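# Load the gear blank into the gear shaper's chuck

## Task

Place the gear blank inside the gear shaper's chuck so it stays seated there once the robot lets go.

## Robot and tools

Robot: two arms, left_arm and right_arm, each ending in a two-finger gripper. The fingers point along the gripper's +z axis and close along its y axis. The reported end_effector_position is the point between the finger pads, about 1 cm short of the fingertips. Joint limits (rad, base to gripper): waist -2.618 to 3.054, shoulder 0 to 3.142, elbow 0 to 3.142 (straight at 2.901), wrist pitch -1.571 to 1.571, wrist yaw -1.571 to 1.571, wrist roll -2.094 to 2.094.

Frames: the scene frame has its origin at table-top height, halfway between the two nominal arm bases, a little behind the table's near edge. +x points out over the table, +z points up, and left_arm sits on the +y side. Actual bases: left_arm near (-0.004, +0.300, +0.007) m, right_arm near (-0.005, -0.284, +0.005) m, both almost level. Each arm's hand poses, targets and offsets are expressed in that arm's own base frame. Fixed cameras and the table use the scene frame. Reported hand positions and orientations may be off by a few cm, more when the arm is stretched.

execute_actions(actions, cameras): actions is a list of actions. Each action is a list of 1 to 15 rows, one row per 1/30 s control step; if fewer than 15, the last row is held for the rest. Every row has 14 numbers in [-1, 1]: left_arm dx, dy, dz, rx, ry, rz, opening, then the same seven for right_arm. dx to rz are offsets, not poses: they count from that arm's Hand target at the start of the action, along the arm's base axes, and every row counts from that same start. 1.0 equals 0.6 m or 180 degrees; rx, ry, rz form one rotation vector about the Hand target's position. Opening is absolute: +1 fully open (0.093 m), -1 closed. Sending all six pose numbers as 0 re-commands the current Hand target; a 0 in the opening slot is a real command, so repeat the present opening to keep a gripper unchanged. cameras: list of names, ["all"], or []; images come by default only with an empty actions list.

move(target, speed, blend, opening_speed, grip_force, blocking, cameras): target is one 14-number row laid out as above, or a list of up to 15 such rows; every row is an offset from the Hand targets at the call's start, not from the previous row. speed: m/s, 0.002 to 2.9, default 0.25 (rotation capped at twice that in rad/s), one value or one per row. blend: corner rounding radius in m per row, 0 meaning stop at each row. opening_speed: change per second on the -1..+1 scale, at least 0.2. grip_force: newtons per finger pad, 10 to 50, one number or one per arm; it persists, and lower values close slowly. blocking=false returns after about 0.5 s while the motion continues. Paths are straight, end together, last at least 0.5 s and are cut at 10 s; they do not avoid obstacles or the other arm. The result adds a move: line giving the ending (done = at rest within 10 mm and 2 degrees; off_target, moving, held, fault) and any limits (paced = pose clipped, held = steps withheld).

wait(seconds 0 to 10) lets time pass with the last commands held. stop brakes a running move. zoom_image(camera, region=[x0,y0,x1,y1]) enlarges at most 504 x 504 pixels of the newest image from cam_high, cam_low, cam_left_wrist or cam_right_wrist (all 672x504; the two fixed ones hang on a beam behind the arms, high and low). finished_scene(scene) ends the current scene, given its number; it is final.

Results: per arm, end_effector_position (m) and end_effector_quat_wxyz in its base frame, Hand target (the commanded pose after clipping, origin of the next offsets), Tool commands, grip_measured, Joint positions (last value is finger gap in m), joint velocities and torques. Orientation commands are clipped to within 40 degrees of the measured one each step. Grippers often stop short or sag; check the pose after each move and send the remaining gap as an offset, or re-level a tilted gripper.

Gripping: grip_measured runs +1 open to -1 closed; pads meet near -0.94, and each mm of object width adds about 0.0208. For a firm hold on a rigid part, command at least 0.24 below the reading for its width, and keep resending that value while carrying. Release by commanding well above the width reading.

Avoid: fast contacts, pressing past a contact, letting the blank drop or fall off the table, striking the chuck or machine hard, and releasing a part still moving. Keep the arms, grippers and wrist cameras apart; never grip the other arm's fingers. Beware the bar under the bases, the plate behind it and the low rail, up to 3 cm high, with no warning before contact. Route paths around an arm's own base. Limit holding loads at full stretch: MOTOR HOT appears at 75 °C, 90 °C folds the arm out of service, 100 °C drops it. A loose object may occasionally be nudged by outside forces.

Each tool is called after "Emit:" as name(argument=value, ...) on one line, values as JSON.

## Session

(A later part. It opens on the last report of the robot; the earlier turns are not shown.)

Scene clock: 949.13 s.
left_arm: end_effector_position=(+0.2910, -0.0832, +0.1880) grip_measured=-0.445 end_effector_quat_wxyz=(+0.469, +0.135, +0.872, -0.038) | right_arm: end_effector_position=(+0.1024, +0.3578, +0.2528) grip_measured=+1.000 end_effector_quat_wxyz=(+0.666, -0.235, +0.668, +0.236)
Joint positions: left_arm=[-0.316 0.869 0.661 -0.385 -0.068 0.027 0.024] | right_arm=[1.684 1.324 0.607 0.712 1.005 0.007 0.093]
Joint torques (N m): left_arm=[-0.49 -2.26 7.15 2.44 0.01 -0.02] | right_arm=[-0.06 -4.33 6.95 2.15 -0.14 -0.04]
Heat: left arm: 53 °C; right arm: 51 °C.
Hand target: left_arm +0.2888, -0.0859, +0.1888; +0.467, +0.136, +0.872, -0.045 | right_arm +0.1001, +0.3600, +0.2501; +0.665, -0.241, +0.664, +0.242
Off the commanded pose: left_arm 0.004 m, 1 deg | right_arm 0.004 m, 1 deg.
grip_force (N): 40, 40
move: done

Emit:
move(target=[0.0003,0.0003,-0.014,0,0,0,-0.6,0,0,0,0,0,0,1], speed=0.03, cameras=["cam_right_wrist"])

Emit:
zoom_image(camera="cam_right_wrist", region=[330, 250, 390, 310])

Scene clock: 955.40 s.
left_arm: end_effector_position=(+0.2913, -0.0833, +0.1880) grip_measured=-0.445 end_effector_quat_wxyz=(+0.473, +0.134, +0.870, -0.039) | right_arm: end_effector_position=(+0.1024, +0.3578, +0.2528) grip_measured=+1.000 end_effector_quat_wxyz=(+0.666, -0.235, +0.668, +0.236)
Joint positions: left_arm=[-0.316 0.864 0.651 -0.37 -0.068 0.027 0.024] | right_arm=[1.684 1.324 0.607 0.712 1.005 0.007 0.093]
Joint torques (N m): left_arm=[-0.4 -1.81 5.09 2.7 0.02 -0.03] | right_arm=[-0.08 -4.33 6.94 2.15 -0.14 -0.04]
Heat: left arm: 52 °C; right arm: 51 °C.
Hand target: left_arm +0.2890, -0.0857, +0.1804; +0.467, +0.136, +0.872, -0.045 | right_arm +0.1001, +0.3600, +0.2501; +0.665, -0.241, +0.664, +0.242
Off the commanded pose: left_arm 0.008 m, 1 deg | right_arm 0.004 m, 1 deg.
grip_force (N): 40, 40
move: done
camera_calibration:
cam_right_wrist: T_world_to_cam=[[0.621453, -0.783308, 0.014968, 0.211785], [-0.330862, -0.279718, -0.901271, 0.398211], [0.71016, 0.555145, -0.432998, -0.0781529], [0, 0, 0, 1]] pos_world=[0.0556393, 0.320666, 0.321886]
Images, in order (width x height): cam_right_wrist 672x504.

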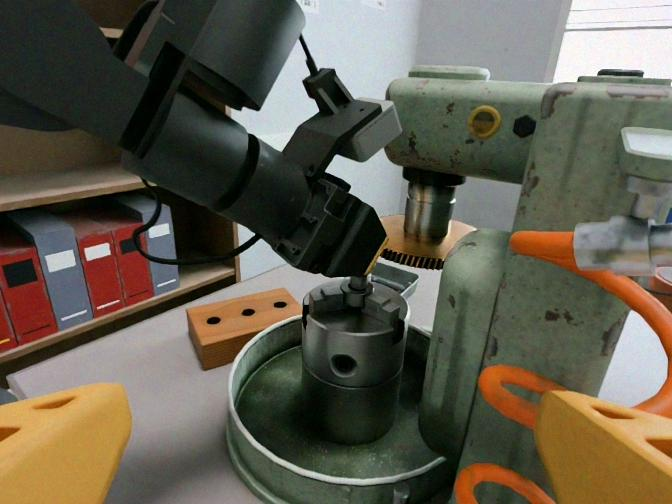

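Scaled by 8.400 from the camera's 672x504 image, which has a finer 960x720 frame.

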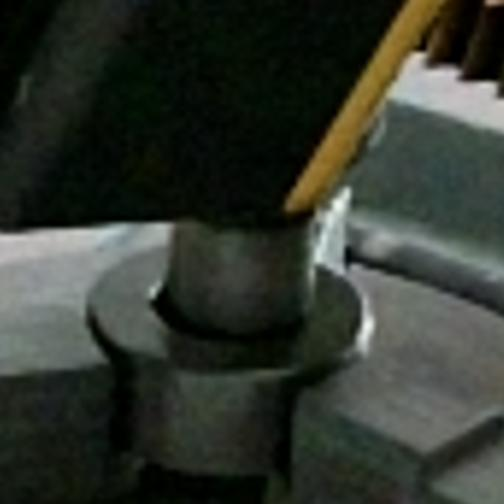

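Emit:
move(target=[[-0.004,0.001,0.006,0.001,0.004,0,-0.6,0,0,0,0,0,0,1],[-0.008,0.002,0.002,0.001,0.004,0,-0.6,0,0,0,0,0,0,1],[-0.006,0.002,-0.004,0.001,0.004,0,-0.6,0,0,0,0,0,0,1]], speed=0.02)

Scene clock: 961.20 s.
left_arm: end_effector_position=(+0.2902, -0.0829, +0.1875) grip_measured=-0.445 end_effector_quat_wxyz=(+0.473, +0.134, +0.870, -0.039) | right_arm: end_effector_position=(+0.1024, +0.3578, +0.2528) grip_measured=+1.000 end_effector_quat_wxyz=(+0.666, -0.235, +0.668, +0.236)
Joint positions: left_arm=[-0.316 0.859 0.649 -0.374 -0.068 0.027 0.024] | right_arm=[1.684 1.324 0.607 0.712 1.005 0.007 0.093]
Joint torques (N m): left_arm=[-0.35 -2.19 5.14 2.47 0.04 -0.04] | right_arm=[-0.09 -4.34 6.94 2.15 -0.13 -0.05]
Heat: left arm: 52 °C; right arm: 51 °C.
Hand target: left_arm +0.2853, -0.0845, +0.1779; +0.461, +0.137, +0.875, -0.044 | right_arm +0.1001, +0.3600, +0.2501; +0.665, -0.241, +0.664, +0.242
Off the commanded pose: left_arm 0.011 m, 2 deg | right_arm 0.004 m, 1 deg.
grip_force (N): 40, 40
move: off_target (left_arm)

Emit:
move(target=[[0.001,-0.004,0.004,0,0,0,-0.6,0,0,0,0,0,0,1],[0.002,-0.006,0.002,0,0,0,-0.6,0,0,0,0,0,0,1],[0.002,-0.005,-0.003,0,0,0,-0.6,0,0,0,0,0,0,1]], speed=0.02, cameras=["cam_right_wrist"])

Emit:
zoom_image(camera="cam_right_wrist", region=[330, 250, 390, 310])

Scene clock: 967.73 s.
left_arm: end_effector_position=(+0.2903, -0.0835, +0.1875) grip_measured=-0.445 end_effector_quat_wxyz=(+0.474, +0.133, +0.869, -0.036) | right_arm: end_effector_position=(+0.1024, +0.3578, +0.2528) grip_measured=+1.000 end_effector_quat_wxyz=(+0.666, -0.235, +0.668, +0.236)
Joint positions: left_arm=[-0.326 0.859 0.647 -0.369 -0.083 0.023 0.024] | right_arm=[1.684 1.324 0.607 0.712 1.005 0.007 0.093]
Joint torques (N m): left_arm=[-0.84 -1.39 5.04 2.58 0.04 -0.08] | right_arm=[-0.08 -4.3 6.94 2.15 -0.14 -0.04]
Heat: left arm: 52 °C; right arm: 51 °C.
Hand target: left_arm +0.2865, -0.0875, +0.1761; +0.461, +0.137, +0.875, -0.044 | right_arm +0.1001, +0.3600, +0.2501; +0.665, -0.241, +0.664, +0.242
Off the commanded pose: left_arm 0.013 m, 2 deg | right_arm 0.004 m, 1 deg.
grip_force (N): 40, 40
move: off_target (left_arm)
camera_calibration:
cam_right_wrist: T_world_to_cam=[[0.621453, -0.783308, 0.014968, 0.211785], [-0.330862, -0.279718, -0.901271, 0.398211], [0.71016, 0.555145, -0.432998, -0.0781529], [0, 0, 0, 1]] pos_world=[0.0556393, 0.320666, 0.321886]
Images, in order (width x height): cam_right_wrist 672x504.

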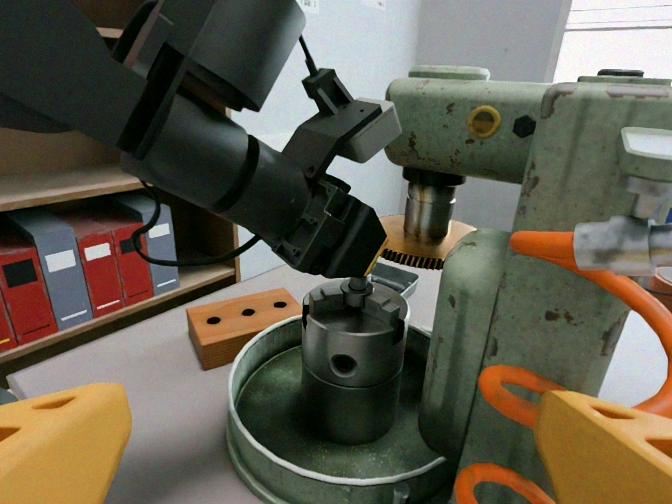

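Scaled by 8.400 from the camera's 672x504 image, which has a finer 960x720 frame.

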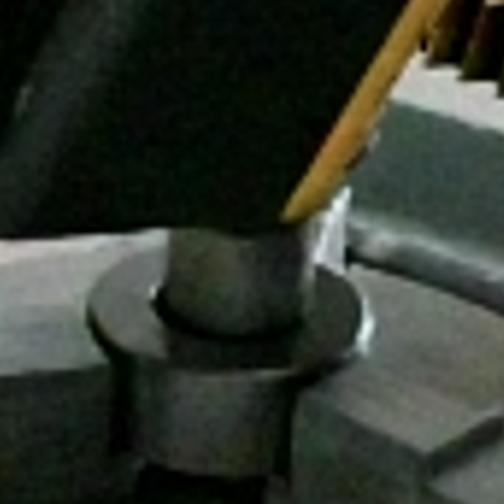

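Emit:
move(target=[[0.001,0.002,0.008,0.003,0.011,0,-0.6,0,0,0,0,0,0,1],[0.0015,0.003,0.0,0.004,0.0145,0,-0.6,0,0,0,0,0,0,1],[0.0015,0.003,-0.006,0.004,0.0145,0,-0.6,0,0,0,0,0,0,1]], speed=0.03)

Scene clock: 973.93 s.
left_arm: end_effector_position=(+0.2909, -0.0837, +0.1873) grip_measured=-0.445 end_effector_quat_wxyz=(+0.467, +0.134, +0.873, -0.034) | right_arm: end_effector_position=(+0.1024, +0.3578, +0.2528) grip_measured=+1.000 end_effector_quat_wxyz=(+0.666, -0.235, +0.668, +0.236)
Joint positions: left_arm=[-0.326 0.874 0.664 -0.389 -0.083 0.023 0.024] | right_arm=[1.684 1.324 0.607 0.712 1.005 0.007 0.093]
Joint torques (N m): left_arm=[0.46 0.16 6.39 2.24 0.18 -0.04] | right_arm=[-0.08 -4.33 6.95 2.15 -0.13 -0.04]
Heat: left arm: 52 °C; right arm: 51 °C.
Hand target: left_arm +0.2874, -0.0857, +0.1726; +0.441, +0.139, +0.886, -0.042 | right_arm +0.1001, +0.3600, +0.2501; +0.665, -0.241, +0.664, +0.242
Off the commanded pose: left_arm 0.015 m, 3 deg | right_arm 0.004 m, 1 deg.
grip_force (N): 40, 40
move: off_target (left_arm)

Emit:
move(target=[[0.005,0.0083,0.0667,-0.0046,-0.0172,0,-0.6,0,0,0,0,0,0,1],[0.005,0.0333,0.0667,-0.0046,-0.0172,0,-0.6,0,0,0,0,0,0,1],[0.0168,0.0012,0.0667,-0.0046,-0.0172,0,-0.6,0,0,0,0,0,0,1],[0.005,0.002,0.05,-0.0046,-0.0172,0,-0.6,0,0,0,0,0,0,1],[0.005,0.002,0.0333,-0.0046,-0.0172,0,-0.6,0,0,0,0,0,0,1]], speed=0.06, blend=[0.002,0.002,0,0.002,0], cameras=["cam_right_wrist"])

Emit:
zoom_image(camera="cam_right_wrist", region=[330, 250, 390, 310])

Scene clock: 994.07 s.
left_arm: end_effector_position=(+0.2887, -0.0824, +0.1881) grip_measured=-0.445 end_effector_quat_wxyz=(+0.451, +0.141, +0.880, -0.042) | right_arm: end_effector_position=(+0.1024, +0.3578, +0.2528) grip_measured=+1.000 end_effector_quat_wxyz=(+0.666, -0.235, +0.668, +0.236)
Joint positions: left_arm=[-0.301 0.884 0.697 -0.443 -0.041 0.036 0.024] | right_arm=[1.684 1.324 0.607 0.712 1.005 0.007 0.093]
Joint torques (N m): left_arm=[-0.88 -2.89 5.94 2.91 -0.14 -0.07] | right_arm=[-0.06 -4.34 6.95 2.16 -0.13 -0.04]
Heat: left arm: 50 °C; right arm: 51 °C.
Hand target: left_arm +0.2905, -0.0845, +0.1926; +0.466, +0.137, +0.873, -0.044 | right_arm +0.1001, +0.3600, +0.2501; +0.665, -0.241, +0.664, +0.242
Off the commanded pose: left_arm 0.005 m, 2 deg | right_arm 0.004 m, 1 deg.
grip_force (N): 40, 40
move: done
camera_calibration:
cam_right_wrist: T_world_to_cam=[[0.621453, -0.783308, 0.014968, 0.211785], [-0.330862, -0.279718, -0.901271, 0.398211], [0.71016, 0.555145, -0.432998, -0.0781529], [0, 0, 0, 1]] pos_world=[0.0556393, 0.320666, 0.321886]
Images, in order (width x height): cam_right_wrist 672x504.

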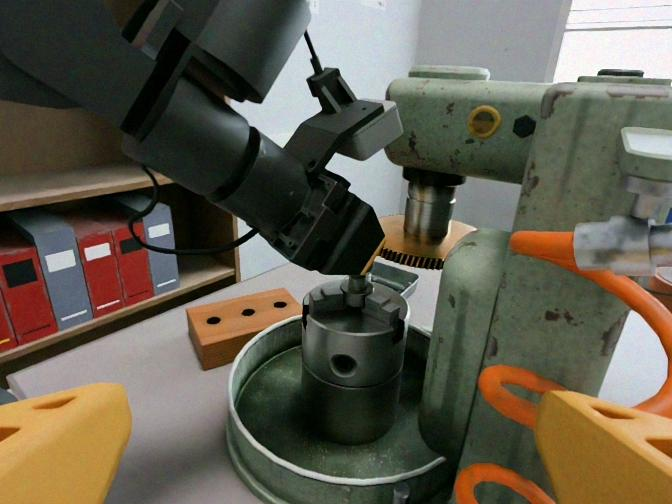

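Scaled by 8.400 from the camera's 672x504 image, which has a finer 960x720 frame.

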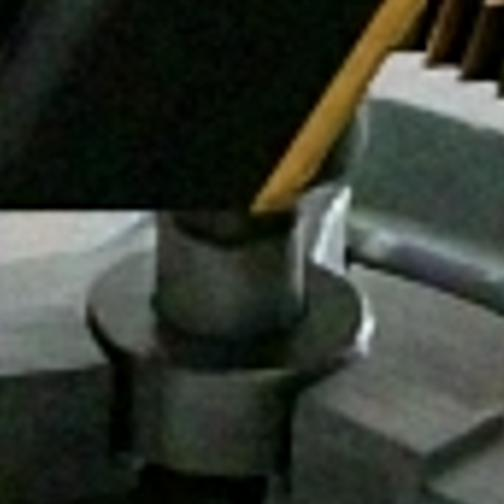

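Emit:
move(target=[[0,-0.0015,0.003,-0.0022,-0.008,0,-0.6,0,0,0,0,0,0,1],[0,-0.0015,-0.01,-0.0022,-0.008,0,-0.6,0,0,0,0,0,0,1]], speed=0.03, cameras=["cam_right_wrist"])

Emit:
zoom_image(camera="cam_right_wrist", region=[330, 250, 390, 310])

Scene clock: 1000.63 s.
left_arm: end_effector_position=(+0.2889, -0.0830, +0.1874) grip_measured=-0.445 end_effector_quat_wxyz=(+0.469, +0.139, +0.871, -0.043) | right_arm: end_effector_position=(+0.1024, +0.3578, +0.2528) grip_measured=+1.000 end_effector_quat_wxyz=(+0.666, -0.235, +0.668, +0.236)
Joint positions: left_arm=[-0.307 0.857 0.652 -0.386 -0.049 0.034 0.024] | right_arm=[1.684 1.324 0.607 0.712 1.005 0.007 0.093]
Joint torques (N m): left_arm=[-0.91 -1.8 5.49 2.96 -0.12 -0.05] | right_arm=[-0.06 -4.31 6.94 2.15 -0.14 -0.04]
Heat: left arm: 52 °C; right arm: 51 °C.
Hand target: left_arm +0.2905, -0.0854, +0.1865; +0.477, +0.136, +0.867, -0.045 | right_arm +0.1001, +0.3600, +0.2501; +0.665, -0.241, +0.664, +0.242
Off the commanded pose: left_arm 0.003 m, 1 deg | right_arm 0.004 m, 1 deg.
grip_force (N): 40, 40
move: done
camera_calibration:
cam_right_wrist: T_world_to_cam=[[0.621453, -0.783308, 0.014968, 0.211785], [-0.330862, -0.279718, -0.901271, 0.398211], [0.71016, 0.555145, -0.432998, -0.0781529], [0, 0, 0, 1]] pos_world=[0.0556393, 0.320666, 0.321886]
Images, in order (width x height): cam_right_wrist 672x504.

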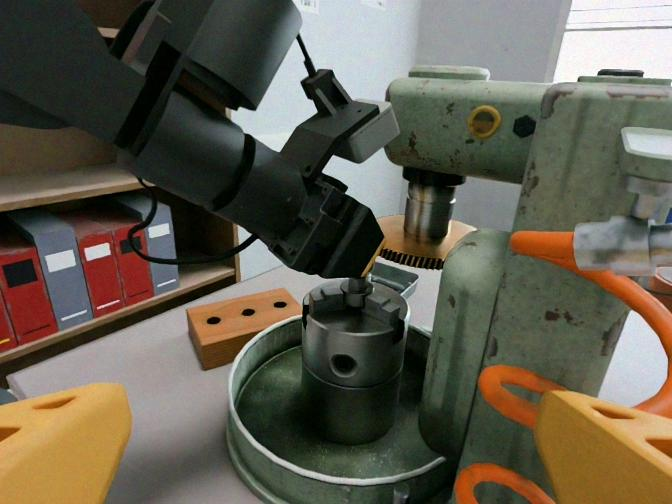

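Scaled by 8.400 from the camera's 672x504 image, which has a finer 960x720 frame.

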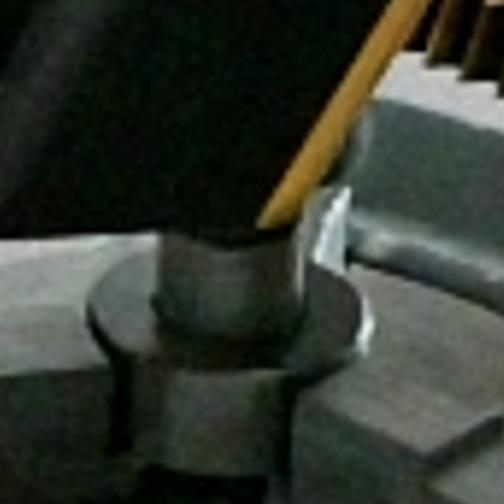

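Emit:
move(target=[[0.003,0,0.005,0,0,0,-0.6,0,0,0,0,0,0,1],[0.0065,0,0.003,0.001,0.003,0,-0.6,0,0,0,0,0,0,1],[0.0065,0,-0.004,0.001,0.003,0,-0.6,0,0,0,0,0,0,1]], speed=0.02)

Scene clock: 1005.37 s.
left_arm: end_effector_position=(+0.2908, -0.0835, +0.1877) grip_measured=-0.445 end_effector_quat_wxyz=(+0.472, +0.138, +0.870, -0.043) | right_arm: end_effector_position=(+0.1024, +0.3578, +0.2528) grip_measured=+1.000 end_effector_quat_wxyz=(+0.666, -0.235, +0.668, +0.236)
Joint positions: left_arm=[-0.307 0.863 0.652 -0.374 -0.049 0.034 0.024] | right_arm=[1.684 1.324 0.607 0.712 1.005 0.007 0.093]
Joint torques (N m): left_arm=[-0.14 -0.32 6.01 2.92 -0.07 -0.04] | right_arm=[-0.06 -4.33 6.95 2.15 -0.14 -0.04]
Heat: left arm: 52 °C; right arm: 51 °C.
Hand target: left_arm +0.2943, -0.0854, +0.1842; +0.473, +0.136, +0.870, -0.045 | right_arm +0.1001, +0.3600, +0.2501; +0.665, -0.241, +0.664, +0.242
Off the commanded pose: left_arm 0.005 m, 0 deg | right_arm 0.004 m, 1 deg.
grip_force (N): 40, 40
move: done

Emit:
move(target=[[0,0,0.014,0.0015,0.006,0,-0.6,0,0,0,0,0,0,1],[0.0,0.003,0.012,0.003,0.012,0,-0.6,0,0,0,0,0,0,1],[-0.003,0.003,0.006,0.003,0.012,0,-0.6,0,0,0,0,0,0,1]], speed=0.03, cameras=["cam_right_wrist"])

Emit:
zoom_image(camera="cam_right_wrist", region=[330, 250, 390, 310])

Scene clock: 1017.20 s.
left_arm: end_effector_position=(+0.2926, -0.0836, +0.1880) grip_measured=-0.445 end_effector_quat_wxyz=(+0.459, +0.139, +0.877, -0.041) | right_arm: end_effector_position=(+0.1024, +0.3578, +0.2528) grip_measured=+1.000 end_effector_quat_wxyz=(+0.666, -0.235, +0.668, +0.236)
Joint positions: left_arm=[-0.305 0.891 0.685 -0.408 -0.049 0.034 0.024] | right_arm=[1.684 1.324 0.607 0.712 1.005 0.007 0.093]
Joint torques (N m): left_arm=[0.49 -1.48 7.46 2.44 0 0] | right_arm=[-0.05 -4.33 6.94 2.15 -0.13 -0.04]
Heat: left arm: 53 °C; right arm: 51 °C.
Hand target: left_arm +0.2925, -0.0836, +0.1877; +0.455, +0.138, +0.879, -0.043 | right_arm +0.1001, +0.3600, +0.2501; +0.665, -0.241, +0.664, +0.242
Off the commanded pose: left_arm 0.000 m, 1 deg | right_arm 0.004 m, 1 deg.
grip_force (N): 40, 40
move: done
camera_calibration:
cam_right_wrist: T_world_to_cam=[[0.621453, -0.783308, 0.014968, 0.211785], [-0.330862, -0.279718, -0.901271, 0.398211], [0.71016, 0.555145, -0.432998, -0.0781529], [0, 0, 0, 1]] pos_world=[0.0556393, 0.320666, 0.321886]
Images, in order (width x height): cam_right_wrist 672x504.

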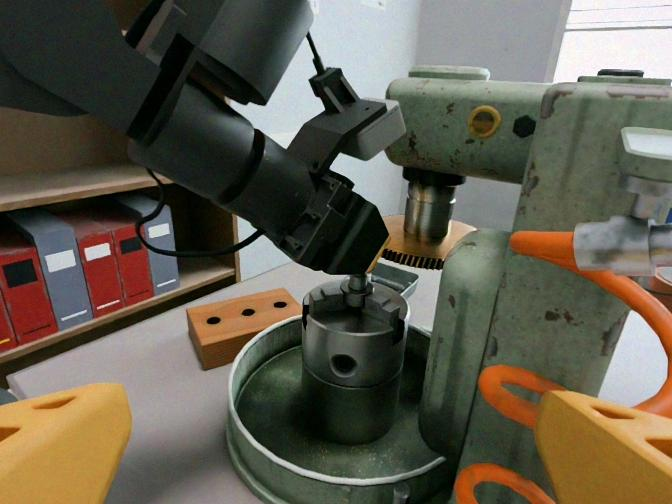

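Scaled by 8.400 from the camera's 672x504 image, which has a finer 960x720 frame.

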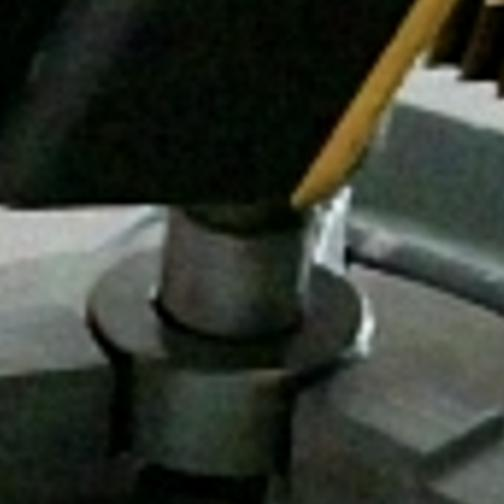

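Emit:
move(target=[[-0.002,-0.001,-0.008,0.001,0.004,0,-0.6,0,0,0,0,0,0,1]], speed=0.03)

Scene clock: 1020.97 s.
left_arm: end_effector_position=(+0.2926, -0.0836, +0.1880) grip_measured=-0.445 end_effector_quat_wxyz=(+0.459, +0.139, +0.877, -0.041) | right_arm: end_effector_position=(+0.1024, +0.3578, +0.2528) grip_measured=+1.000 end_effector_quat_wxyz=(+0.666, -0.235, +0.668, +0.236)
Joint positions: left_arm=[-0.305 0.891 0.685 -0.408 -0.049 0.034 0.024] | right_arm=[1.684 1.324 0.607 0.712 1.005 0.007 0.093]
Joint torques (N m): left_arm=[-0.05 -1.18 6.79 2.39 -0.01 -0.03] | right_arm=[-0.08 -4.31 6.93 2.15 -0.14 -0.04]
Heat: left arm: 53 °C; right arm: 51 °C.
Hand target: left_arm +0.2913, -0.0842, +0.1829; +0.450, +0.138, +0.881, -0.043 | right_arm +0.1001, +0.3600, +0.2501; +0.665, -0.241, +0.664, +0.242
Off the commanded pose: left_arm 0.005 m, 1 deg | right_arm 0.004 m, 1 deg.
grip_force (N): 40, 40
move: done

Stiction; push further while sweeping back slightly.

Emit:
move(target=[[0,0,-0.008,0.0008,0.003,0,-0.6,0,0,0,0,0,0,1],[-0.003,-0.0005,-0.01,0.001,0.004,0,-0.6,0,0,0,0,0,0,1],[-0.006,-0.001,-0.01,0.001,0.004,0,-0.6,0,0,0,0,0,0,1]], speed=0.015, cameras=["cam_right_wrist"])

Emit:
zoom_image(camera="cam_right_wrist", region=[330, 250, 390, 310])

Scene clock: 1025.27 s.
left_arm: end_effector_position=(+0.2925, -0.0840, +0.1880) grip_measured=-0.445 end_effector_quat_wxyz=(+0.459, +0.139, +0.877, -0.041) | right_arm: end_effector_position=(+0.1024, +0.3578, +0.2528) grip_measured=+1.000 end_effector_quat_wxyz=(+0.666, -0.235, +0.668, +0.236)
Joint positions: left_arm=[-0.307 0.891 0.685 -0.408 -0.049 0.032 0.024] | right_arm=[1.684 1.324 0.607 0.712 1.005 0.007 0.093]
Joint torques (N m): left_arm=[-0.83 -1.81 5.48 2.38 -0.11 -0.08] | right_arm=[-0.09 -4.31 6.95 2.15 -0.14 -0.04]
Heat: left arm: 52 °C; right arm: 51 °C.
Hand target: left_arm +0.2877, -0.0849, +0.1769; +0.444, +0.138, +0.884, -0.042 | right_arm +0.1001, +0.3600, +0.2501; +0.665, -0.241, +0.664, +0.242
Off the commanded pose: left_arm 0.012 m, 2 deg | right_arm 0.004 m, 1 deg.
grip_force (N): 40, 40
move: off_target (left_arm)
camera_calibration:
cam_right_wrist: T_world_to_cam=[[0.621453, -0.783308, 0.014968, 0.211785], [-0.330862, -0.279718, -0.901271, 0.398211], [0.71016, 0.555145, -0.432998, -0.0781529], [0, 0, 0, 1]] pos_world=[0.0556393, 0.320666, 0.321886]
Images, in order (width x height): cam_right_wrist 672x504.

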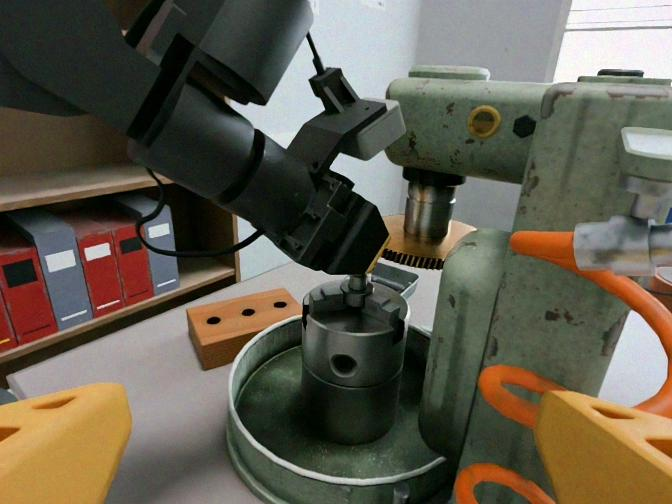

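Scaled by 8.400 from the camera's 672x504 image, which has a finer 960x720 frame.

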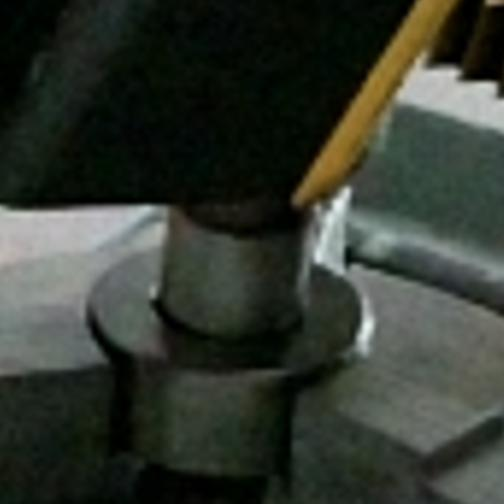

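Emit:
move(target=[[-0.003,0,-0.003,0,0,0,-0.6,0,0,0,0,0,0,1],[-0.006,0,-0.006,0.0,0.0,0,-0.6,0,0,0,0,0,0,1]], speed=0.015)

Scene clock: 1028.63 s.
left_arm: end_effector_position=(+0.2914, -0.0839, +0.1854) grip_measured=-0.445 end_effector_quat_wxyz=(+0.460, +0.138, +0.876, -0.040) | right_arm: end_effector_position=(+0.1024, +0.3578, +0.2528) grip_measured=+1.000 end_effector_quat_wxyz=(+0.666, -0.235, +0.668, +0.236)
Joint positions: left_arm=[-0.311 0.884 0.67 -0.398 -0.056 0.03 0.024] | right_arm=[1.684 1.324 0.607 0.712 1.005 0.007 0.093]
Joint torques (N m): left_arm=[-0.99 -2.47 5.01 2.3 -0.07 -0.1] | right_arm=[-0.06 -4.31 6.98 2.15 -0.14 -0.04]
Heat: left arm: 52 °C; right arm: 51 °C.
Hand target: left_arm +0.2842, -0.0849, +0.1733; +0.444, +0.138, +0.884, -0.042 | right_arm +0.1001, +0.3600, +0.2501; +0.665, -0.241, +0.664, +0.242
Off the commanded pose: left_arm 0.014 m, 2 deg | right_arm 0.004 m, 1 deg.
grip_force (N): 40, 40
move: off_target (left_arm)

Emit:
move(target=[[0.003,0.001,-0.004,0,0,0,-0.6,0,0,0,0,0,0,1],[0.004,0.001,-0.012,0.0,0.0,0,-0.6,0,0,0,0,0,0,1]], speed=0.015, cameras=["cam_right_wrist"])

Emit:
zoom_image(camera="cam_right_wrist", region=[330, 250, 390, 310])

Scene clock: 1037.30 s.
left_arm: end_effector_position=(+0.2919, -0.0840, +0.1851) grip_measured=-0.445 end_effector_quat_wxyz=(+0.468, +0.137, +0.872, -0.041) | right_arm: end_effector_position=(+0.1024, +0.3578, +0.2528) grip_measured=+1.000 end_effector_quat_wxyz=(+0.666, -0.235, +0.668, +0.236)
Joint positions: left_arm=[-0.311 0.875 0.652 -0.372 -0.057 0.03 0.024] | right_arm=[1.684 1.324 0.607 0.712 1.005 0.007 0.093]
Joint torques (N m): left_arm=[-0.2 -0.87 4.48 2.39 -0.01 -0.05] | right_arm=[-0.06 -4.34 6.94 2.15 -0.13 -0.04]
Heat: left arm: 52 °C; right arm: 51 °C.
Hand target: left_arm +0.2866, -0.0842, +0.1662; +0.444, +0.138, +0.884, -0.042 | right_arm +0.1001, +0.3600, +0.2501; +0.665, -0.241, +0.664, +0.242
Off the commanded pose: left_arm 0.020 m, 3 deg | right_arm 0.004 m, 1 deg.
grip_force (N): 40, 40
move: off_target (left_arm)
camera_calibration:
cam_right_wrist: T_world_to_cam=[[0.621453, -0.783308, 0.014968, 0.211785], [-0.330862, -0.279718, -0.901271, 0.398211], [0.71016, 0.555145, -0.432998, -0.0781529], [0, 0, 0, 1]] pos_world=[0.0556393, 0.320666, 0.321886]
Images, in order (width x height): cam_right_wrist 672x504.

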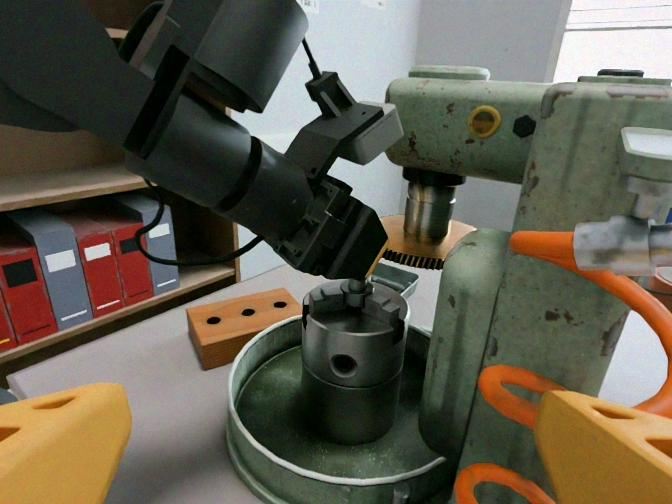

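Scaled by 8.400 from the camera's 672x504 image, which has a finer 960x720 frame.

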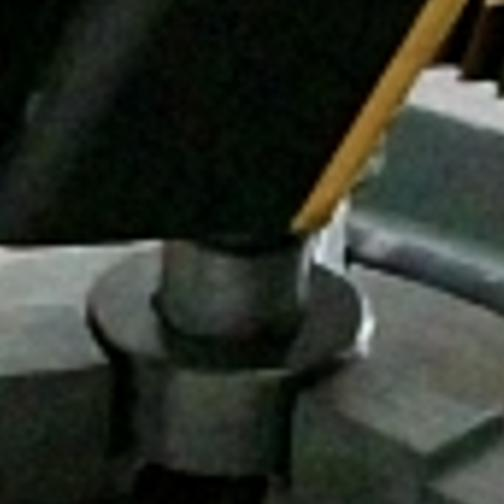

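Emit:
move(target=[[0.004,0.001,0.012,-0.0027,0.005,0,-0.6,0,0,0,0,0,0,1],[0.004,0.002,0.006,-0.0017,0.008,0,-0.6,0,0,0,0,0,0,1],[0.004,-0.001,0.004,-0.0037,0.001,0,-0.6,0,0,0,0,0,0,1],[0.004,0.002,0.002,-0.0017,0.008,0,-0.6,0,0,0,0,0,0,1],[0.004,-0.001,0.0,-0.0037,0.001,0,-0.6,0,0,0,0,0,0,1],[0.004,0.001,-0.002,-0.0017,0.008,0,-0.6,0,0,0,0,0,0,1]], speed=0.03)

Scene clock: 1048.97 s.
left_arm: end_effector_position=(+0.2928, -0.0838, +0.1839) grip_measured=-0.445 end_effector_quat_wxyz=(+0.463, +0.136, +0.875, -0.044) | right_arm: end_effector_position=(+0.1024, +0.3578, +0.2528) grip_measured=+1.000 end_effector_quat_wxyz=(+0.666, -0.235, +0.668, +0.236)
Joint positions: left_arm=[-0.303 0.886 0.66 -0.378 -0.044 0.027 0.024] | right_arm=[1.684 1.324 0.607 0.712 1.005 0.007 0.093]
Joint torques (N m): left_arm=[0.43 0.35 5.72 2.26 0.08 -0.03] | right_arm=[-0.08 -4.33 6.95 2.15 -0.13 -0.04]
Heat: left arm: 52 °C; right arm: 51 °C.
Hand target: left_arm +0.2889, -0.0837, +0.1650; +0.433, +0.137, +0.890, -0.046 | right_arm +0.1001, +0.3600, +0.2501; +0.665, -0.241, +0.664, +0.242
Off the commanded pose: left_arm 0.019 m, 4 deg | right_arm 0.004 m, 1 deg.
grip_force (N): 40, 40
move: off_target (left_arm)

Emit:
move(target=[[0.002,0.003,0.004,-0.005,-0.018,0,-0.6,0,0,0,0,0,0,1],[0.002,-0.003,0.0,0.001,0.004,0,-0.6,0,0,0,0,0,0,1],[0.0,0.003,0.002,-0.005,-0.018,0,-0.6,0,0,0,0,0,0,1],[0.002,-0.003,-0.003,0.001,0.004,0,-0.6,0,0,0,0,0,0,1],[0.0,0.003,0.0,-0.005,-0.018,0,-0.6,0,0,0,0,0,0,1],[0.001,0.0,-0.005,0.0,0.0,0,-0.6,0,0,0,0,0,0,1]], speed=0.05)

Scene clock: 1059.47 s.
left_arm: end_effector_position=(+0.2936, -0.0836, +0.1828) grip_measured=-0.445 end_effector_quat_wxyz=(+0.472, +0.132, +0.870, -0.049) | right_arm: end_effector_position=(+0.1024, +0.3578, +0.2528) grip_measured=+1.000 end_effector_quat_wxyz=(+0.666, -0.235, +0.668, +0.236)
Joint positions: left_arm=[-0.297 0.874 0.634 -0.343 -0.036 0.024 0.024] | right_arm=[1.684 1.324 0.607 0.712 1.005 0.007 0.093]
Joint torques (N m): left_arm=[-0.02 1.51 6.87 2 0 -0.01] | right_arm=[-0.06 -4.33 6.95 2.15 -0.13 -0.04]
Heat: left arm: 51 °C; right arm: 51 °C.
Hand target: left_arm +0.2895, -0.0836, +0.1619; +0.433, +0.137, +0.890, -0.046 | right_arm +0.1001, +0.3600, +0.2501; +0.665, -0.241, +0.664, +0.242
Off the commanded pose: left_arm 0.021 m, 5 deg | right_arm 0.004 m, 1 deg.
grip_force (N): 40, 40
move: off_target (left_arm)

Emit:
wait(seconds=0.05, cameras=["cam_right_wrist","cam_left_wrist"])

Emit:
zoom_image(camera="cam_right_wrist", region=[330, 250, 390, 310])

Emit:
zoom_image(camera="cam_left_wrist", region=[230, 310, 430, 504])

Scene clock: 1062.40 s.
left_arm: end_effector_position=(+0.2936, -0.0836, +0.1828) grip_measured=-0.445 end_effector_quat_wxyz=(+0.472, +0.132, +0.870, -0.049) | right_arm: end_effector_position=(+0.1024, +0.3578, +0.2528) grip_measured=+1.000 end_effector_quat_wxyz=(+0.666, -0.235, +0.668, +0.236)
Joint positions: left_arm=[-0.297 0.874 0.634 -0.343 -0.036 0.024 0.024] | right_arm=[1.684 1.324 0.607 0.712 1.005 0.007 0.093]
Joint torques (N m): left_arm=[0.02 1.55 6.84 2 0.02 0] | right_arm=[-0.06 -4.34 6.94 2.15 -0.14 -0.04]
Heat: left arm: 51 °C; right arm: 51 °C.
Hand target: left_arm +0.2895, -0.0836, +0.1619; +0.433, +0.137, +0.890, -0.046 | right_arm +0.1001, +0.3600, +0.2501; +0.665, -0.241, +0.664, +0.242
Tool commands: left_gripper/opening=-0.6 right_gripper/opening=+1.0
Off the commanded pose: left_arm 0.021 m, 5 deg | right_arm 0.004 m, 1 deg.
grip_force (N): 40, 40
wait: 0.07 s; at rest from the start
camera_calibration:
cam_left_wrist: T_world_to_cam=[[-0.268403, -0.962893, -0.0282341, 0.00428826], [-0.81906, 0.243542, -0.519449, 0.392977], [0.50705, -0.116296, -0.854035, 0.0846874], [0, 0, 0, 1]] pos_world=[0.280082, -0.0817284, 0.276579]
cam_right_wrist: T_world_to_cam=[[0.621453, -0.783308, 0.014968, 0.211785], [-0.330862, -0.279718, -0.901271, 0.398211], [0.71016, 0.555145, -0.432998, -0.0781529], [0, 0, 0, 1]] pos_world=[0.0556393, 0.320666, 0.321886]
Images, in order (width x height): cam_left_wrist 672x504, cam_right_wrist 672x504.

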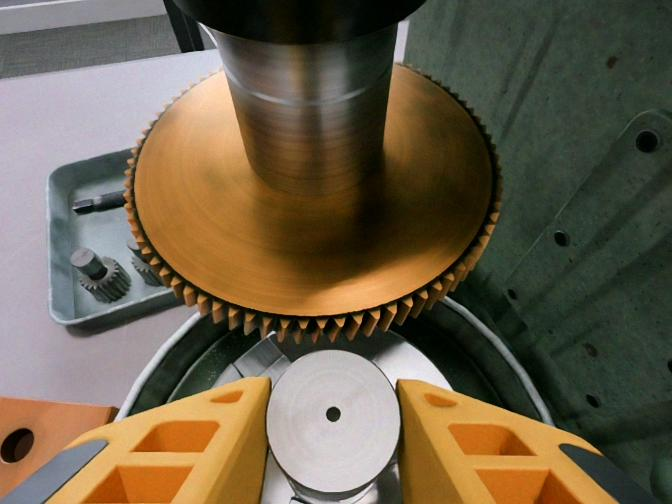

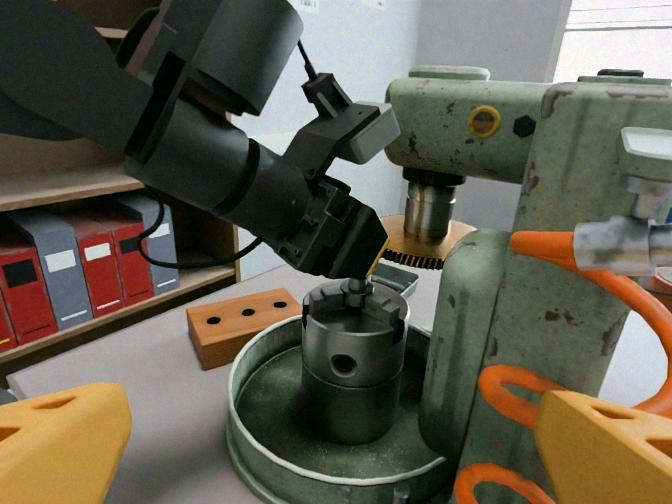

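Scaled by 8.400 from the camera's 672x504 image, which has a finer 960x720 frame.

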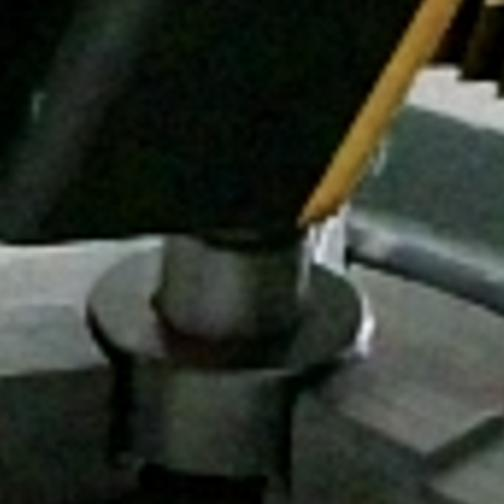

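Scaled by 2.520 from the camera's 672x504 image, which has a finer 960x720 frame.

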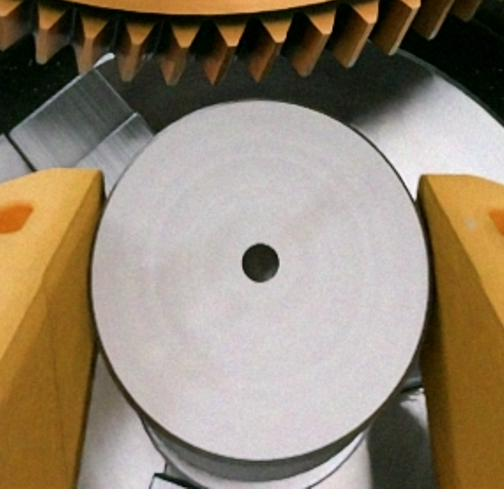

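Emit:
move(target=[[-0.006,0,0.004,0,0,0,-0.6,0,0,0,0,0,0,1],[-0.012,0.001,0.002,0.0,0.0,0,-0.6,0,0,0,0,0,0,1],[-0.018,0.001,0.0,0.0,0.0,0,-0.6,0,0,0,0,0,0,1]], speed=0.03)

Scene clock: 1068.13 s.
left_arm: end_effector_position=(+0.2930, -0.0835, +0.1847) grip_measured=-0.445 end_effector_quat_wxyz=(+0.474, +0.132, +0.869, -0.048) | right_arm: end_effector_position=(+0.1024, +0.3578, +0.2528) grip_measured=+1.000 end_effector_quat_wxyz=(+0.666, -0.235, +0.668, +0.236)
Joint positions: left_arm=[-0.3 0.868 0.636 -0.345 -0.041 0.023 0.024] | right_arm=[1.684 1.324 0.607 0.712 1.005 0.007 0.093]
Joint torques (N m): left_arm=[-1.1 -1.91 5.45 1.69 -0.06 -0.03] | right_arm=[-0.06 -4.33 6.94 2.15 -0.14 -0.04]
Heat: left arm: 50 °C; right arm: 51 °C.
Hand target: left_arm +0.2788, -0.0830, +0.1619; +0.433, +0.137, +0.890, -0.046 | right_arm +0.1001, +0.3600, +0.2501; +0.665, -0.241, +0.664, +0.242
Off the commanded pose: left_arm 0.027 m, 5 deg | right_arm 0.004 m, 1 deg.
grip_force (N): 40, 40
move: off_target (left_arm)

Emit:
move(target=[[-0.006,0,-0.012,0,0,0,-0.6,0,0,0,0,0,0,1],[-0.006,0.003,-0.016,0.0,0.0,0,-0.6,0,0,0,0,0,0,1],[-0.006,-0.003,-0.016,0.0,0.0,0,-0.6,0,0,0,0,0,0,1],[-0.006,0,-0.016,0.0,0.0,0,-0.6,0,0,0,0,0,0,1]], speed=0.03)

Scene clock: 1073.07 s.
left_arm: end_effector_position=(+0.2923, -0.0840, +0.1843) grip_measured=-0.445 end_effector_quat_wxyz=(+0.486, +0.131, +0.863, -0.043) | right_arm: end_effector_position=(+0.1024, +0.3578, +0.2528) grip_measured=+1.000 end_effector_quat_wxyz=(+0.666, -0.235, +0.668, +0.236)
Joint positions: left_arm=[-0.316 0.85 0.608 -0.312 -0.065 0.022 0.024] | right_arm=[1.684 1.324 0.607 0.712 1.005 0.007 0.093]
Joint torques (N m): left_arm=[-0.34 -1.51 4.3 1.61 0.09 -0.1] | right_arm=[-0.06 -4.33 6.95 2.15 -0.13 -0.04]
Heat: left arm: 49 °C; right arm: 51 °C.
Hand target: left_arm +0.2751, -0.0830, +0.1523; +0.433, +0.137, +0.890, -0.046 | right_arm +0.1001, +0.3600, +0.2501; +0.665, -0.241, +0.664, +0.242
Off the commanded pose: left_arm 0.036 m, 7 deg | right_arm 0.004 m, 1 deg.
grip_force (N): 40, 40
move: off_target (left_arm)

Emit:
move(target=[[0.012,0,0.03,0.001,0.004,0,-0.6,0,0,0,0,0,0,1],[0.012,0,0.03,0.001,0.004,0,-0.31,0,0,0,0,0,0,1]], speed=0.05, opening_speed=0.4, cameras=["cam_right_wrist","cam_left_wrist"])

Emit:
zoom_image(camera="cam_right_wrist", region=[330, 230, 390, 310])

Emit:
zoom_image(camera="cam_left_wrist", region=[230, 310, 430, 504])

Scene clock: 1092.00 s.
left_arm: end_effector_position=(+0.2836, -0.0807, +0.1709) grip_measured=-0.312 end_effector_quat_wxyz=(+0.436, +0.136, +0.889, -0.036) | right_arm: end_effector_position=(+0.1024, +0.3578, +0.2528) grip_measured=+1.000 end_effector_quat_wxyz=(+0.666, -0.235, +0.668, +0.236)
Joint positions: left_arm=[-0.312 0.882 0.654 -0.439 -0.06 0.022 0.03] | right_arm=[1.684 1.324 0.607 0.712 1.005 0.007 0.093]
Joint torques (N m): left_arm=[0.49 -1.09 8.01 2.24 0.15 -0.04] | right_arm=[-0.05 -4.33 6.97 2.15 -0.14 -0.04]
Heat: left arm: 48 °C; right arm: 51 °C.
Hand target: left_arm +0.2823, -0.0831, +0.1703; +0.427, +0.137, +0.893, -0.046 | right_arm +0.1001, +0.3600, +0.2501; +0.665, -0.241, +0.664, +0.242
Off the commanded pose: left_arm 0.003 m, 2 deg | right_arm 0.004 m, 1 deg.
grip_force (N): 40, 40
move: done; target 2's new opening was sent with left_arm's hand 0.018 m and 5 deg from that target
camera_calibration:
cam_left_wrist: T_world_to_cam=[[-0.264711, -0.963369, -0.0429938, 0.00541022], [-0.857451, 0.25554, -0.446628, 0.377289], [0.441254, -0.0813622, -0.893686, 0.108192], [0, 0, 0, 1]] pos_world=[0.277199, -0.0823976, 0.265431]
cam_right_wrist: T_world_to_cam=[[0.621453, -0.783308, 0.014968, 0.211785], [-0.330862, -0.279718, -0.901271, 0.398211], [0.71016, 0.555145, -0.432998, -0.0781529], [0, 0, 0, 1]] pos_world=[0.0556393, 0.320666, 0.321886]
Images, in order (width x height): cam_left_wrist 672x504, cam_right_wrist 672x504.

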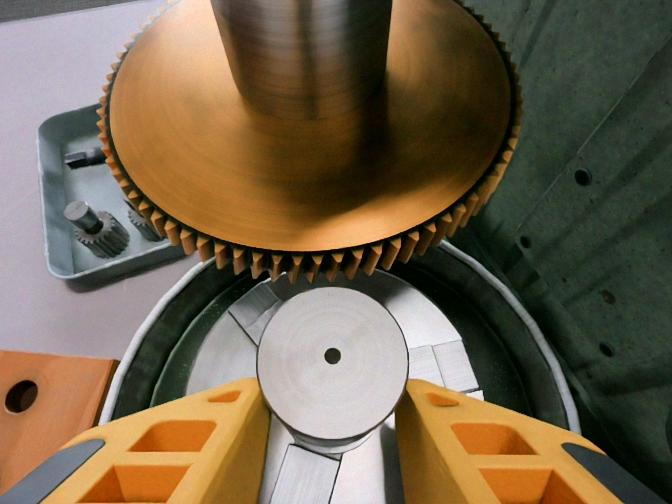

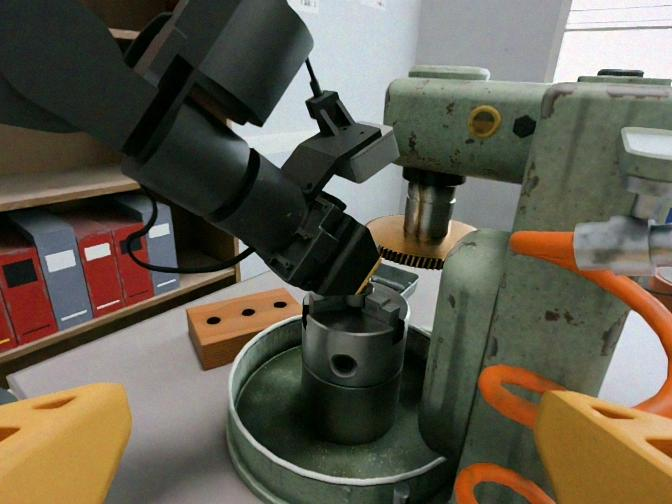

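Scaled by 6.300 from the camera's 672x504 image, which has a finer 960x720 frame.

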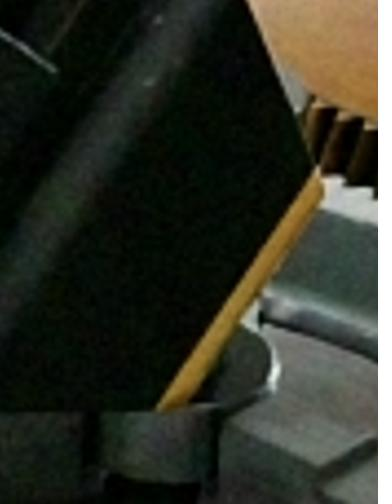

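Scaled by 2.520 from the camera's 672x504 image, which has a finer 960x720 frame.

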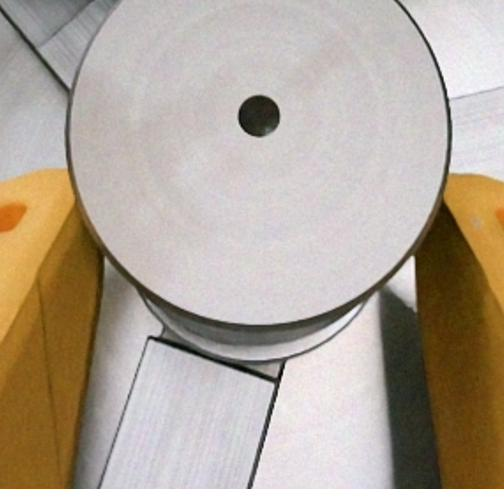

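Emit:
move(target=[[0.004,0.006,0.02,0,0,0,-0.31,0,0,0,0,0,0,1],[0.008,-0.006,0.02,0,0,0,-0.31,0,0,0,0,0,0,1],[0.004,0.006,0.02,0,0,0,-0.31,0,0,0,0,0,0,1],[0.008,-0.006,0.02,0,0,0,-0.31,0,0,0,0,0,0,1],[0.008,0,0.02,0,0,0,-0.2,0,0,0,0,0,0,1]], speed=0.06, cameras=["cam_left_wrist","cam_right_wrist"])

Emit:
zoom_image(camera="cam_right_wrist", region=[330, 230, 390, 310])

Scene clock: 1102.17 s.
left_arm: end_effector_position=(+0.2841, -0.0816, +0.1731) grip_measured=-0.202 end_effector_quat_wxyz=(+0.421, +0.137, +0.896, -0.041) | right_arm: end_effector_position=(+0.1024, +0.3578, +0.2528) grip_measured=+1.000 end_effector_quat_wxyz=(+0.666, -0.235, +0.668, +0.236)
Joint positions: left_arm=[-0.304 0.91 0.697 -0.487 -0.043 0.018 0.035] | right_arm=[1.684 1.324 0.607 0.712 1.005 0.007 0.093]
Joint torques (N m): left_arm=[0.61 -1.61 9.05 2.37 0.04 0.06] | right_arm=[-0.09 -4.34 6.95 2.15 -0.13 -0.04]
Heat: left arm: 49 °C; right arm: 51 °C.
Hand target: left_arm +0.2872, -0.0830, +0.1823; +0.427, +0.137, +0.893, -0.046 | right_arm +0.1001, +0.3600, +0.2501; +0.665, -0.241, +0.664, +0.242
Off the commanded pose: left_arm 0.010 m, 1 deg | right_arm 0.004 m, 1 deg.
grip_force (N): 40, 40
move: done
camera_calibration:
cam_left_wrist: T_world_to_cam=[[-0.269966, -0.96238, -0.0307197, 0.00421208], [-0.87161, 0.257812, -0.416927, 0.377929], [0.409162, -0.0857808, -0.908421, 0.12117], [0, 0, 0, 1]] pos_world=[0.280966, -0.0829872, 0.267771]
cam_right_wrist: T_world_to_cam=[[0.621453, -0.783308, 0.014968, 0.211785], [-0.330862, -0.279718, -0.901271, 0.398211], [0.71016, 0.555145, -0.432998, -0.0781529], [0, 0, 0, 1]] pos_world=[0.0556393, 0.320666, 0.321886]
Images, in order (width x height): cam_left_wrist 672x504, cam_right_wrist 672x504.

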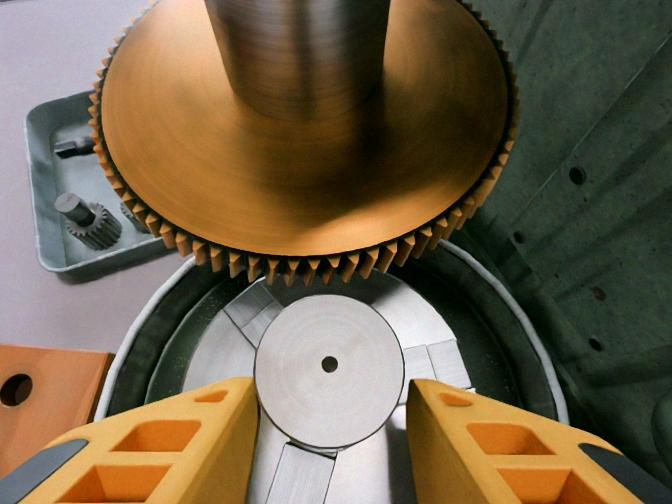

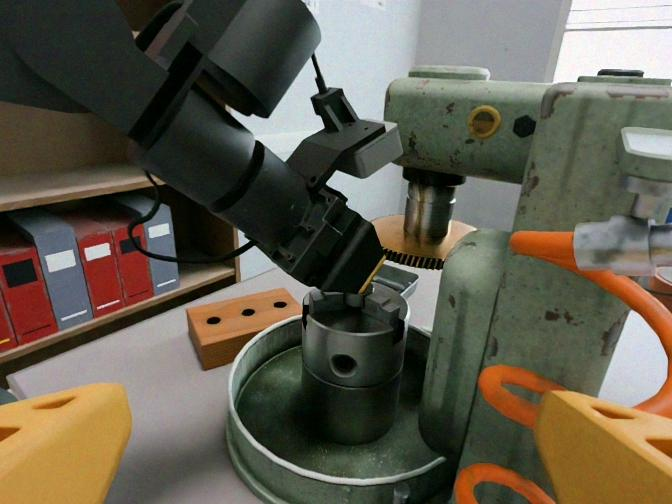

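Scaled by 6.300 from the camera's 672x504 image, which has a finer 960x720 frame.

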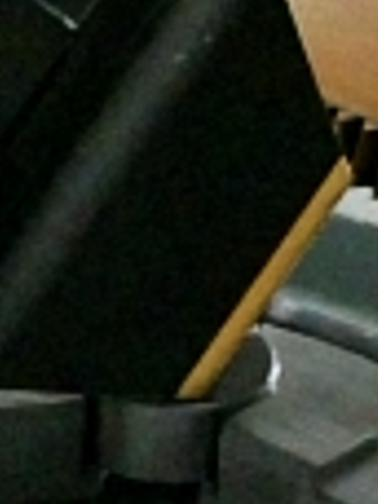

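Emit:
move(target=[[0,0,0,0,0,0,0.2,0,0,0,0,0,0,1],[-0.09,0.025,0.085,0,0,0,0.2,0,0,0,0,0,0,1]], speed=0.1, grip_force=50, cameras=["cam_left_wrist","cam_right_wrist"])

Emit:
zoom_image(camera="cam_right_wrist", region=[320, 230, 400, 310])

Emit:
zoom_image(camera="cam_left_wrist", region=[280, 180, 420, 340])

Scene clock: 1109.77 s.
left_arm: end_effector_position=(+0.2347, -0.0662, +0.2259) grip_measured=+0.198 end_effector_quat_wxyz=(+0.423, +0.136, +0.895, -0.041) | right_arm: end_effector_position=(+0.1024, +0.3578, +0.2528) grip_measured=+1.000 end_effector_quat_wxyz=(+0.666, -0.235, +0.668, +0.236)
Joint positions: left_arm=[-0.304 0.725 0.858 -0.826 -0.043 0.018 0.055] | right_arm=[1.684 1.324 0.607 0.712 1.005 0.007 0.093]
Joint torques (N m): left_arm=[-0.64 -0.39 8.36 2.29 -0.05 -0.02] | right_arm=[-0.09 -4.33 6.94 2.15 -0.13 -0.04]
Heat: left arm: 49 °C; right arm: 51 °C.
Hand target: left_arm +0.2331, -0.0680, +0.2334; +0.427, +0.137, +0.892, -0.046 | right_arm +0.1001, +0.3600, +0.2501; +0.665, -0.241, +0.664, +0.242
Off the commanded pose: left_arm 0.008 m, 1 deg | right_arm 0.004 m, 1 deg.
move: done
camera_calibration:
cam_left_wrist: T_world_to_cam=[[-0.27006, -0.962367, -0.0302741, 0.00735264], [-0.86913, 0.257185, -0.422455, 0.353545], [0.414343, -0.087776, -0.905878, 0.188747], [0, 0, 0, 1]] pos_world=[0.231056, -0.0672832, 0.320562]
cam_right_wrist: T_world_to_cam=[[0.621453, -0.783308, 0.014968, 0.211785], [-0.330862, -0.279718, -0.901271, 0.398211], [0.71016, 0.555145, -0.432998, -0.0781529], [0, 0, 0, 1]] pos_world=[0.0556393, 0.320666, 0.321886]
Images, in order (width x height): cam_left_wrist 672x504, cam_right_wrist 672x504.

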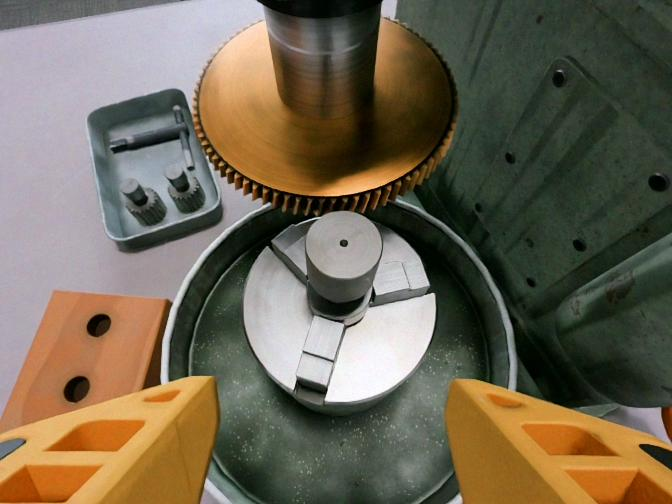

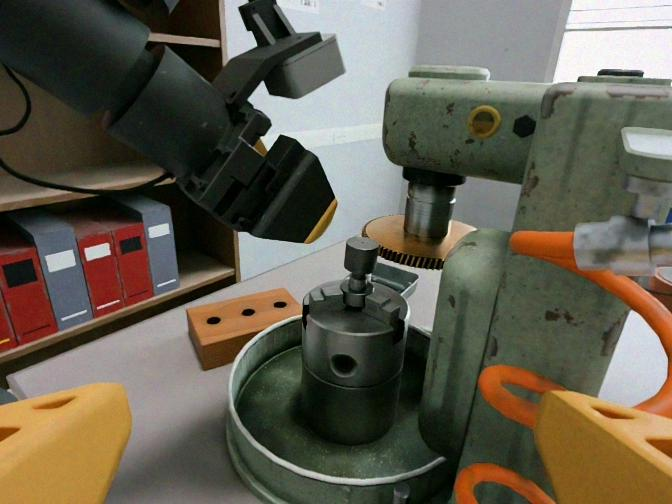

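Scaled by 6.300 from the camera's 672x504 image, which has a finer 960x720 frame.

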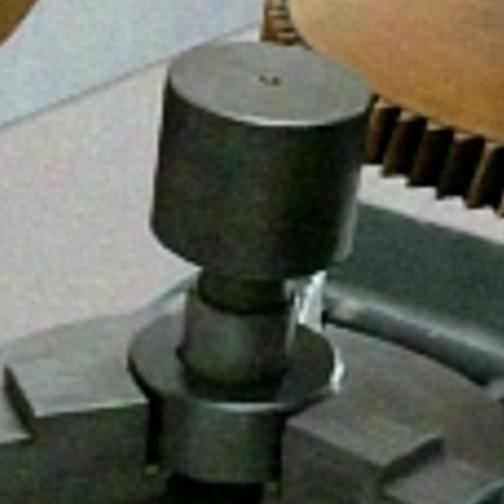

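Scaled by 3.150 from the camera's 672x504 image, which has a finer 960x720 frame.

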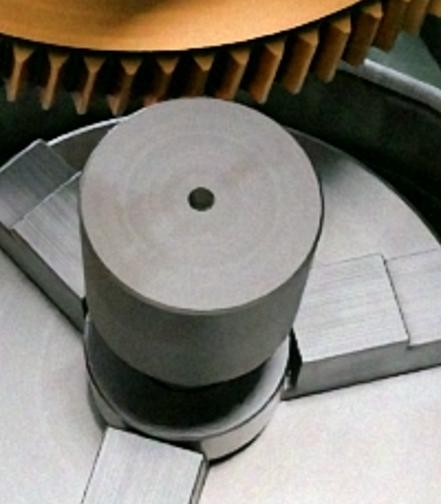

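Emit:
move(target=[[0.1007,-0.0275,-0.07,-0.0075,-0.028,0,0.2,0,0,0,0,0,0,1],[0.1,-0.0285,-0.0923,-0.0075,-0.028,0,0.2,0,0,0,0,0,0,1],[0.1,-0.0285,-0.0923,-0.0075,-0.028,0,-0.6,0,0,0,0,0,0,1]], speed=[0.1,0.05,0.05], opening_speed=0.8, cameras=["cam_left_wrist"])

Scene clock: 1141.10 s.
left_arm: end_effector_position=(+0.2938, -0.0845, +0.1843) grip_measured=-0.465 end_effector_quat_wxyz=(+0.473, +0.131, +0.870, -0.049) | right_arm: end_effector_position=(+0.1024, +0.3578, +0.2528) grip_measured=+1.000 end_effector_quat_wxyz=(+0.666, -0.235, +0.668, +0.236)
Joint positions: left_arm=[-0.304 0.874 0.638 -0.343 -0.044 0.018 0.023] | right_arm=[1.684 1.324 0.607 0.712 1.005 0.007 0.093]
Joint torques (N m): left_arm=[0.21 -1.35 5.74 2.64 0.01 0.06] | right_arm=[-0.06 -4.3 6.95 2.15 -0.13 -0.04]
Heat: left arm: 50 °C; right arm: 51 °C.
Hand target: left_arm +0.2931, -0.0852, +0.1779; +0.468, +0.134, +0.872, -0.050 | right_arm +0.1001, +0.3600, +0.2501; +0.665, -0.241, +0.664, +0.242
Off the commanded pose: left_arm 0.006 m, 1 deg | right_arm 0.004 m, 1 deg.
move: done
camera_calibration:
cam_left_wrist: T_world_to_cam=[[-0.265762, -0.963646, -0.0275068, 0.00249942], [-0.818178, 0.240551, -0.522225, 0.394056], [0.509857, -0.116282, -0.852364, 0.0847263], [0, 0, 0, 1]] pos_world=[0.279874, -0.0825297, 0.278072]
Images, in order (width x height): cam_left_wrist 672x504.

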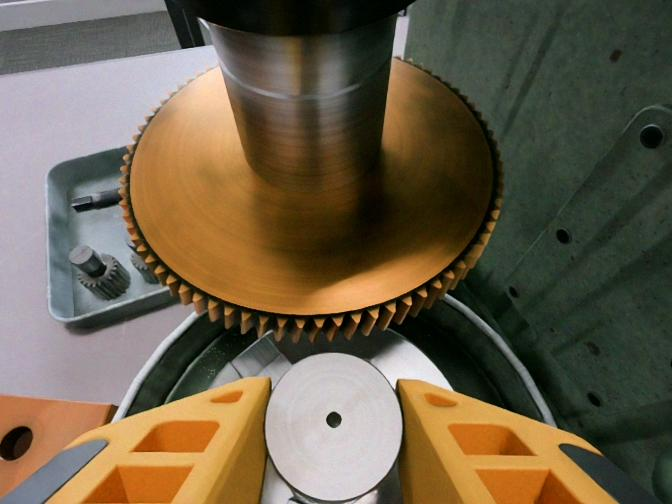

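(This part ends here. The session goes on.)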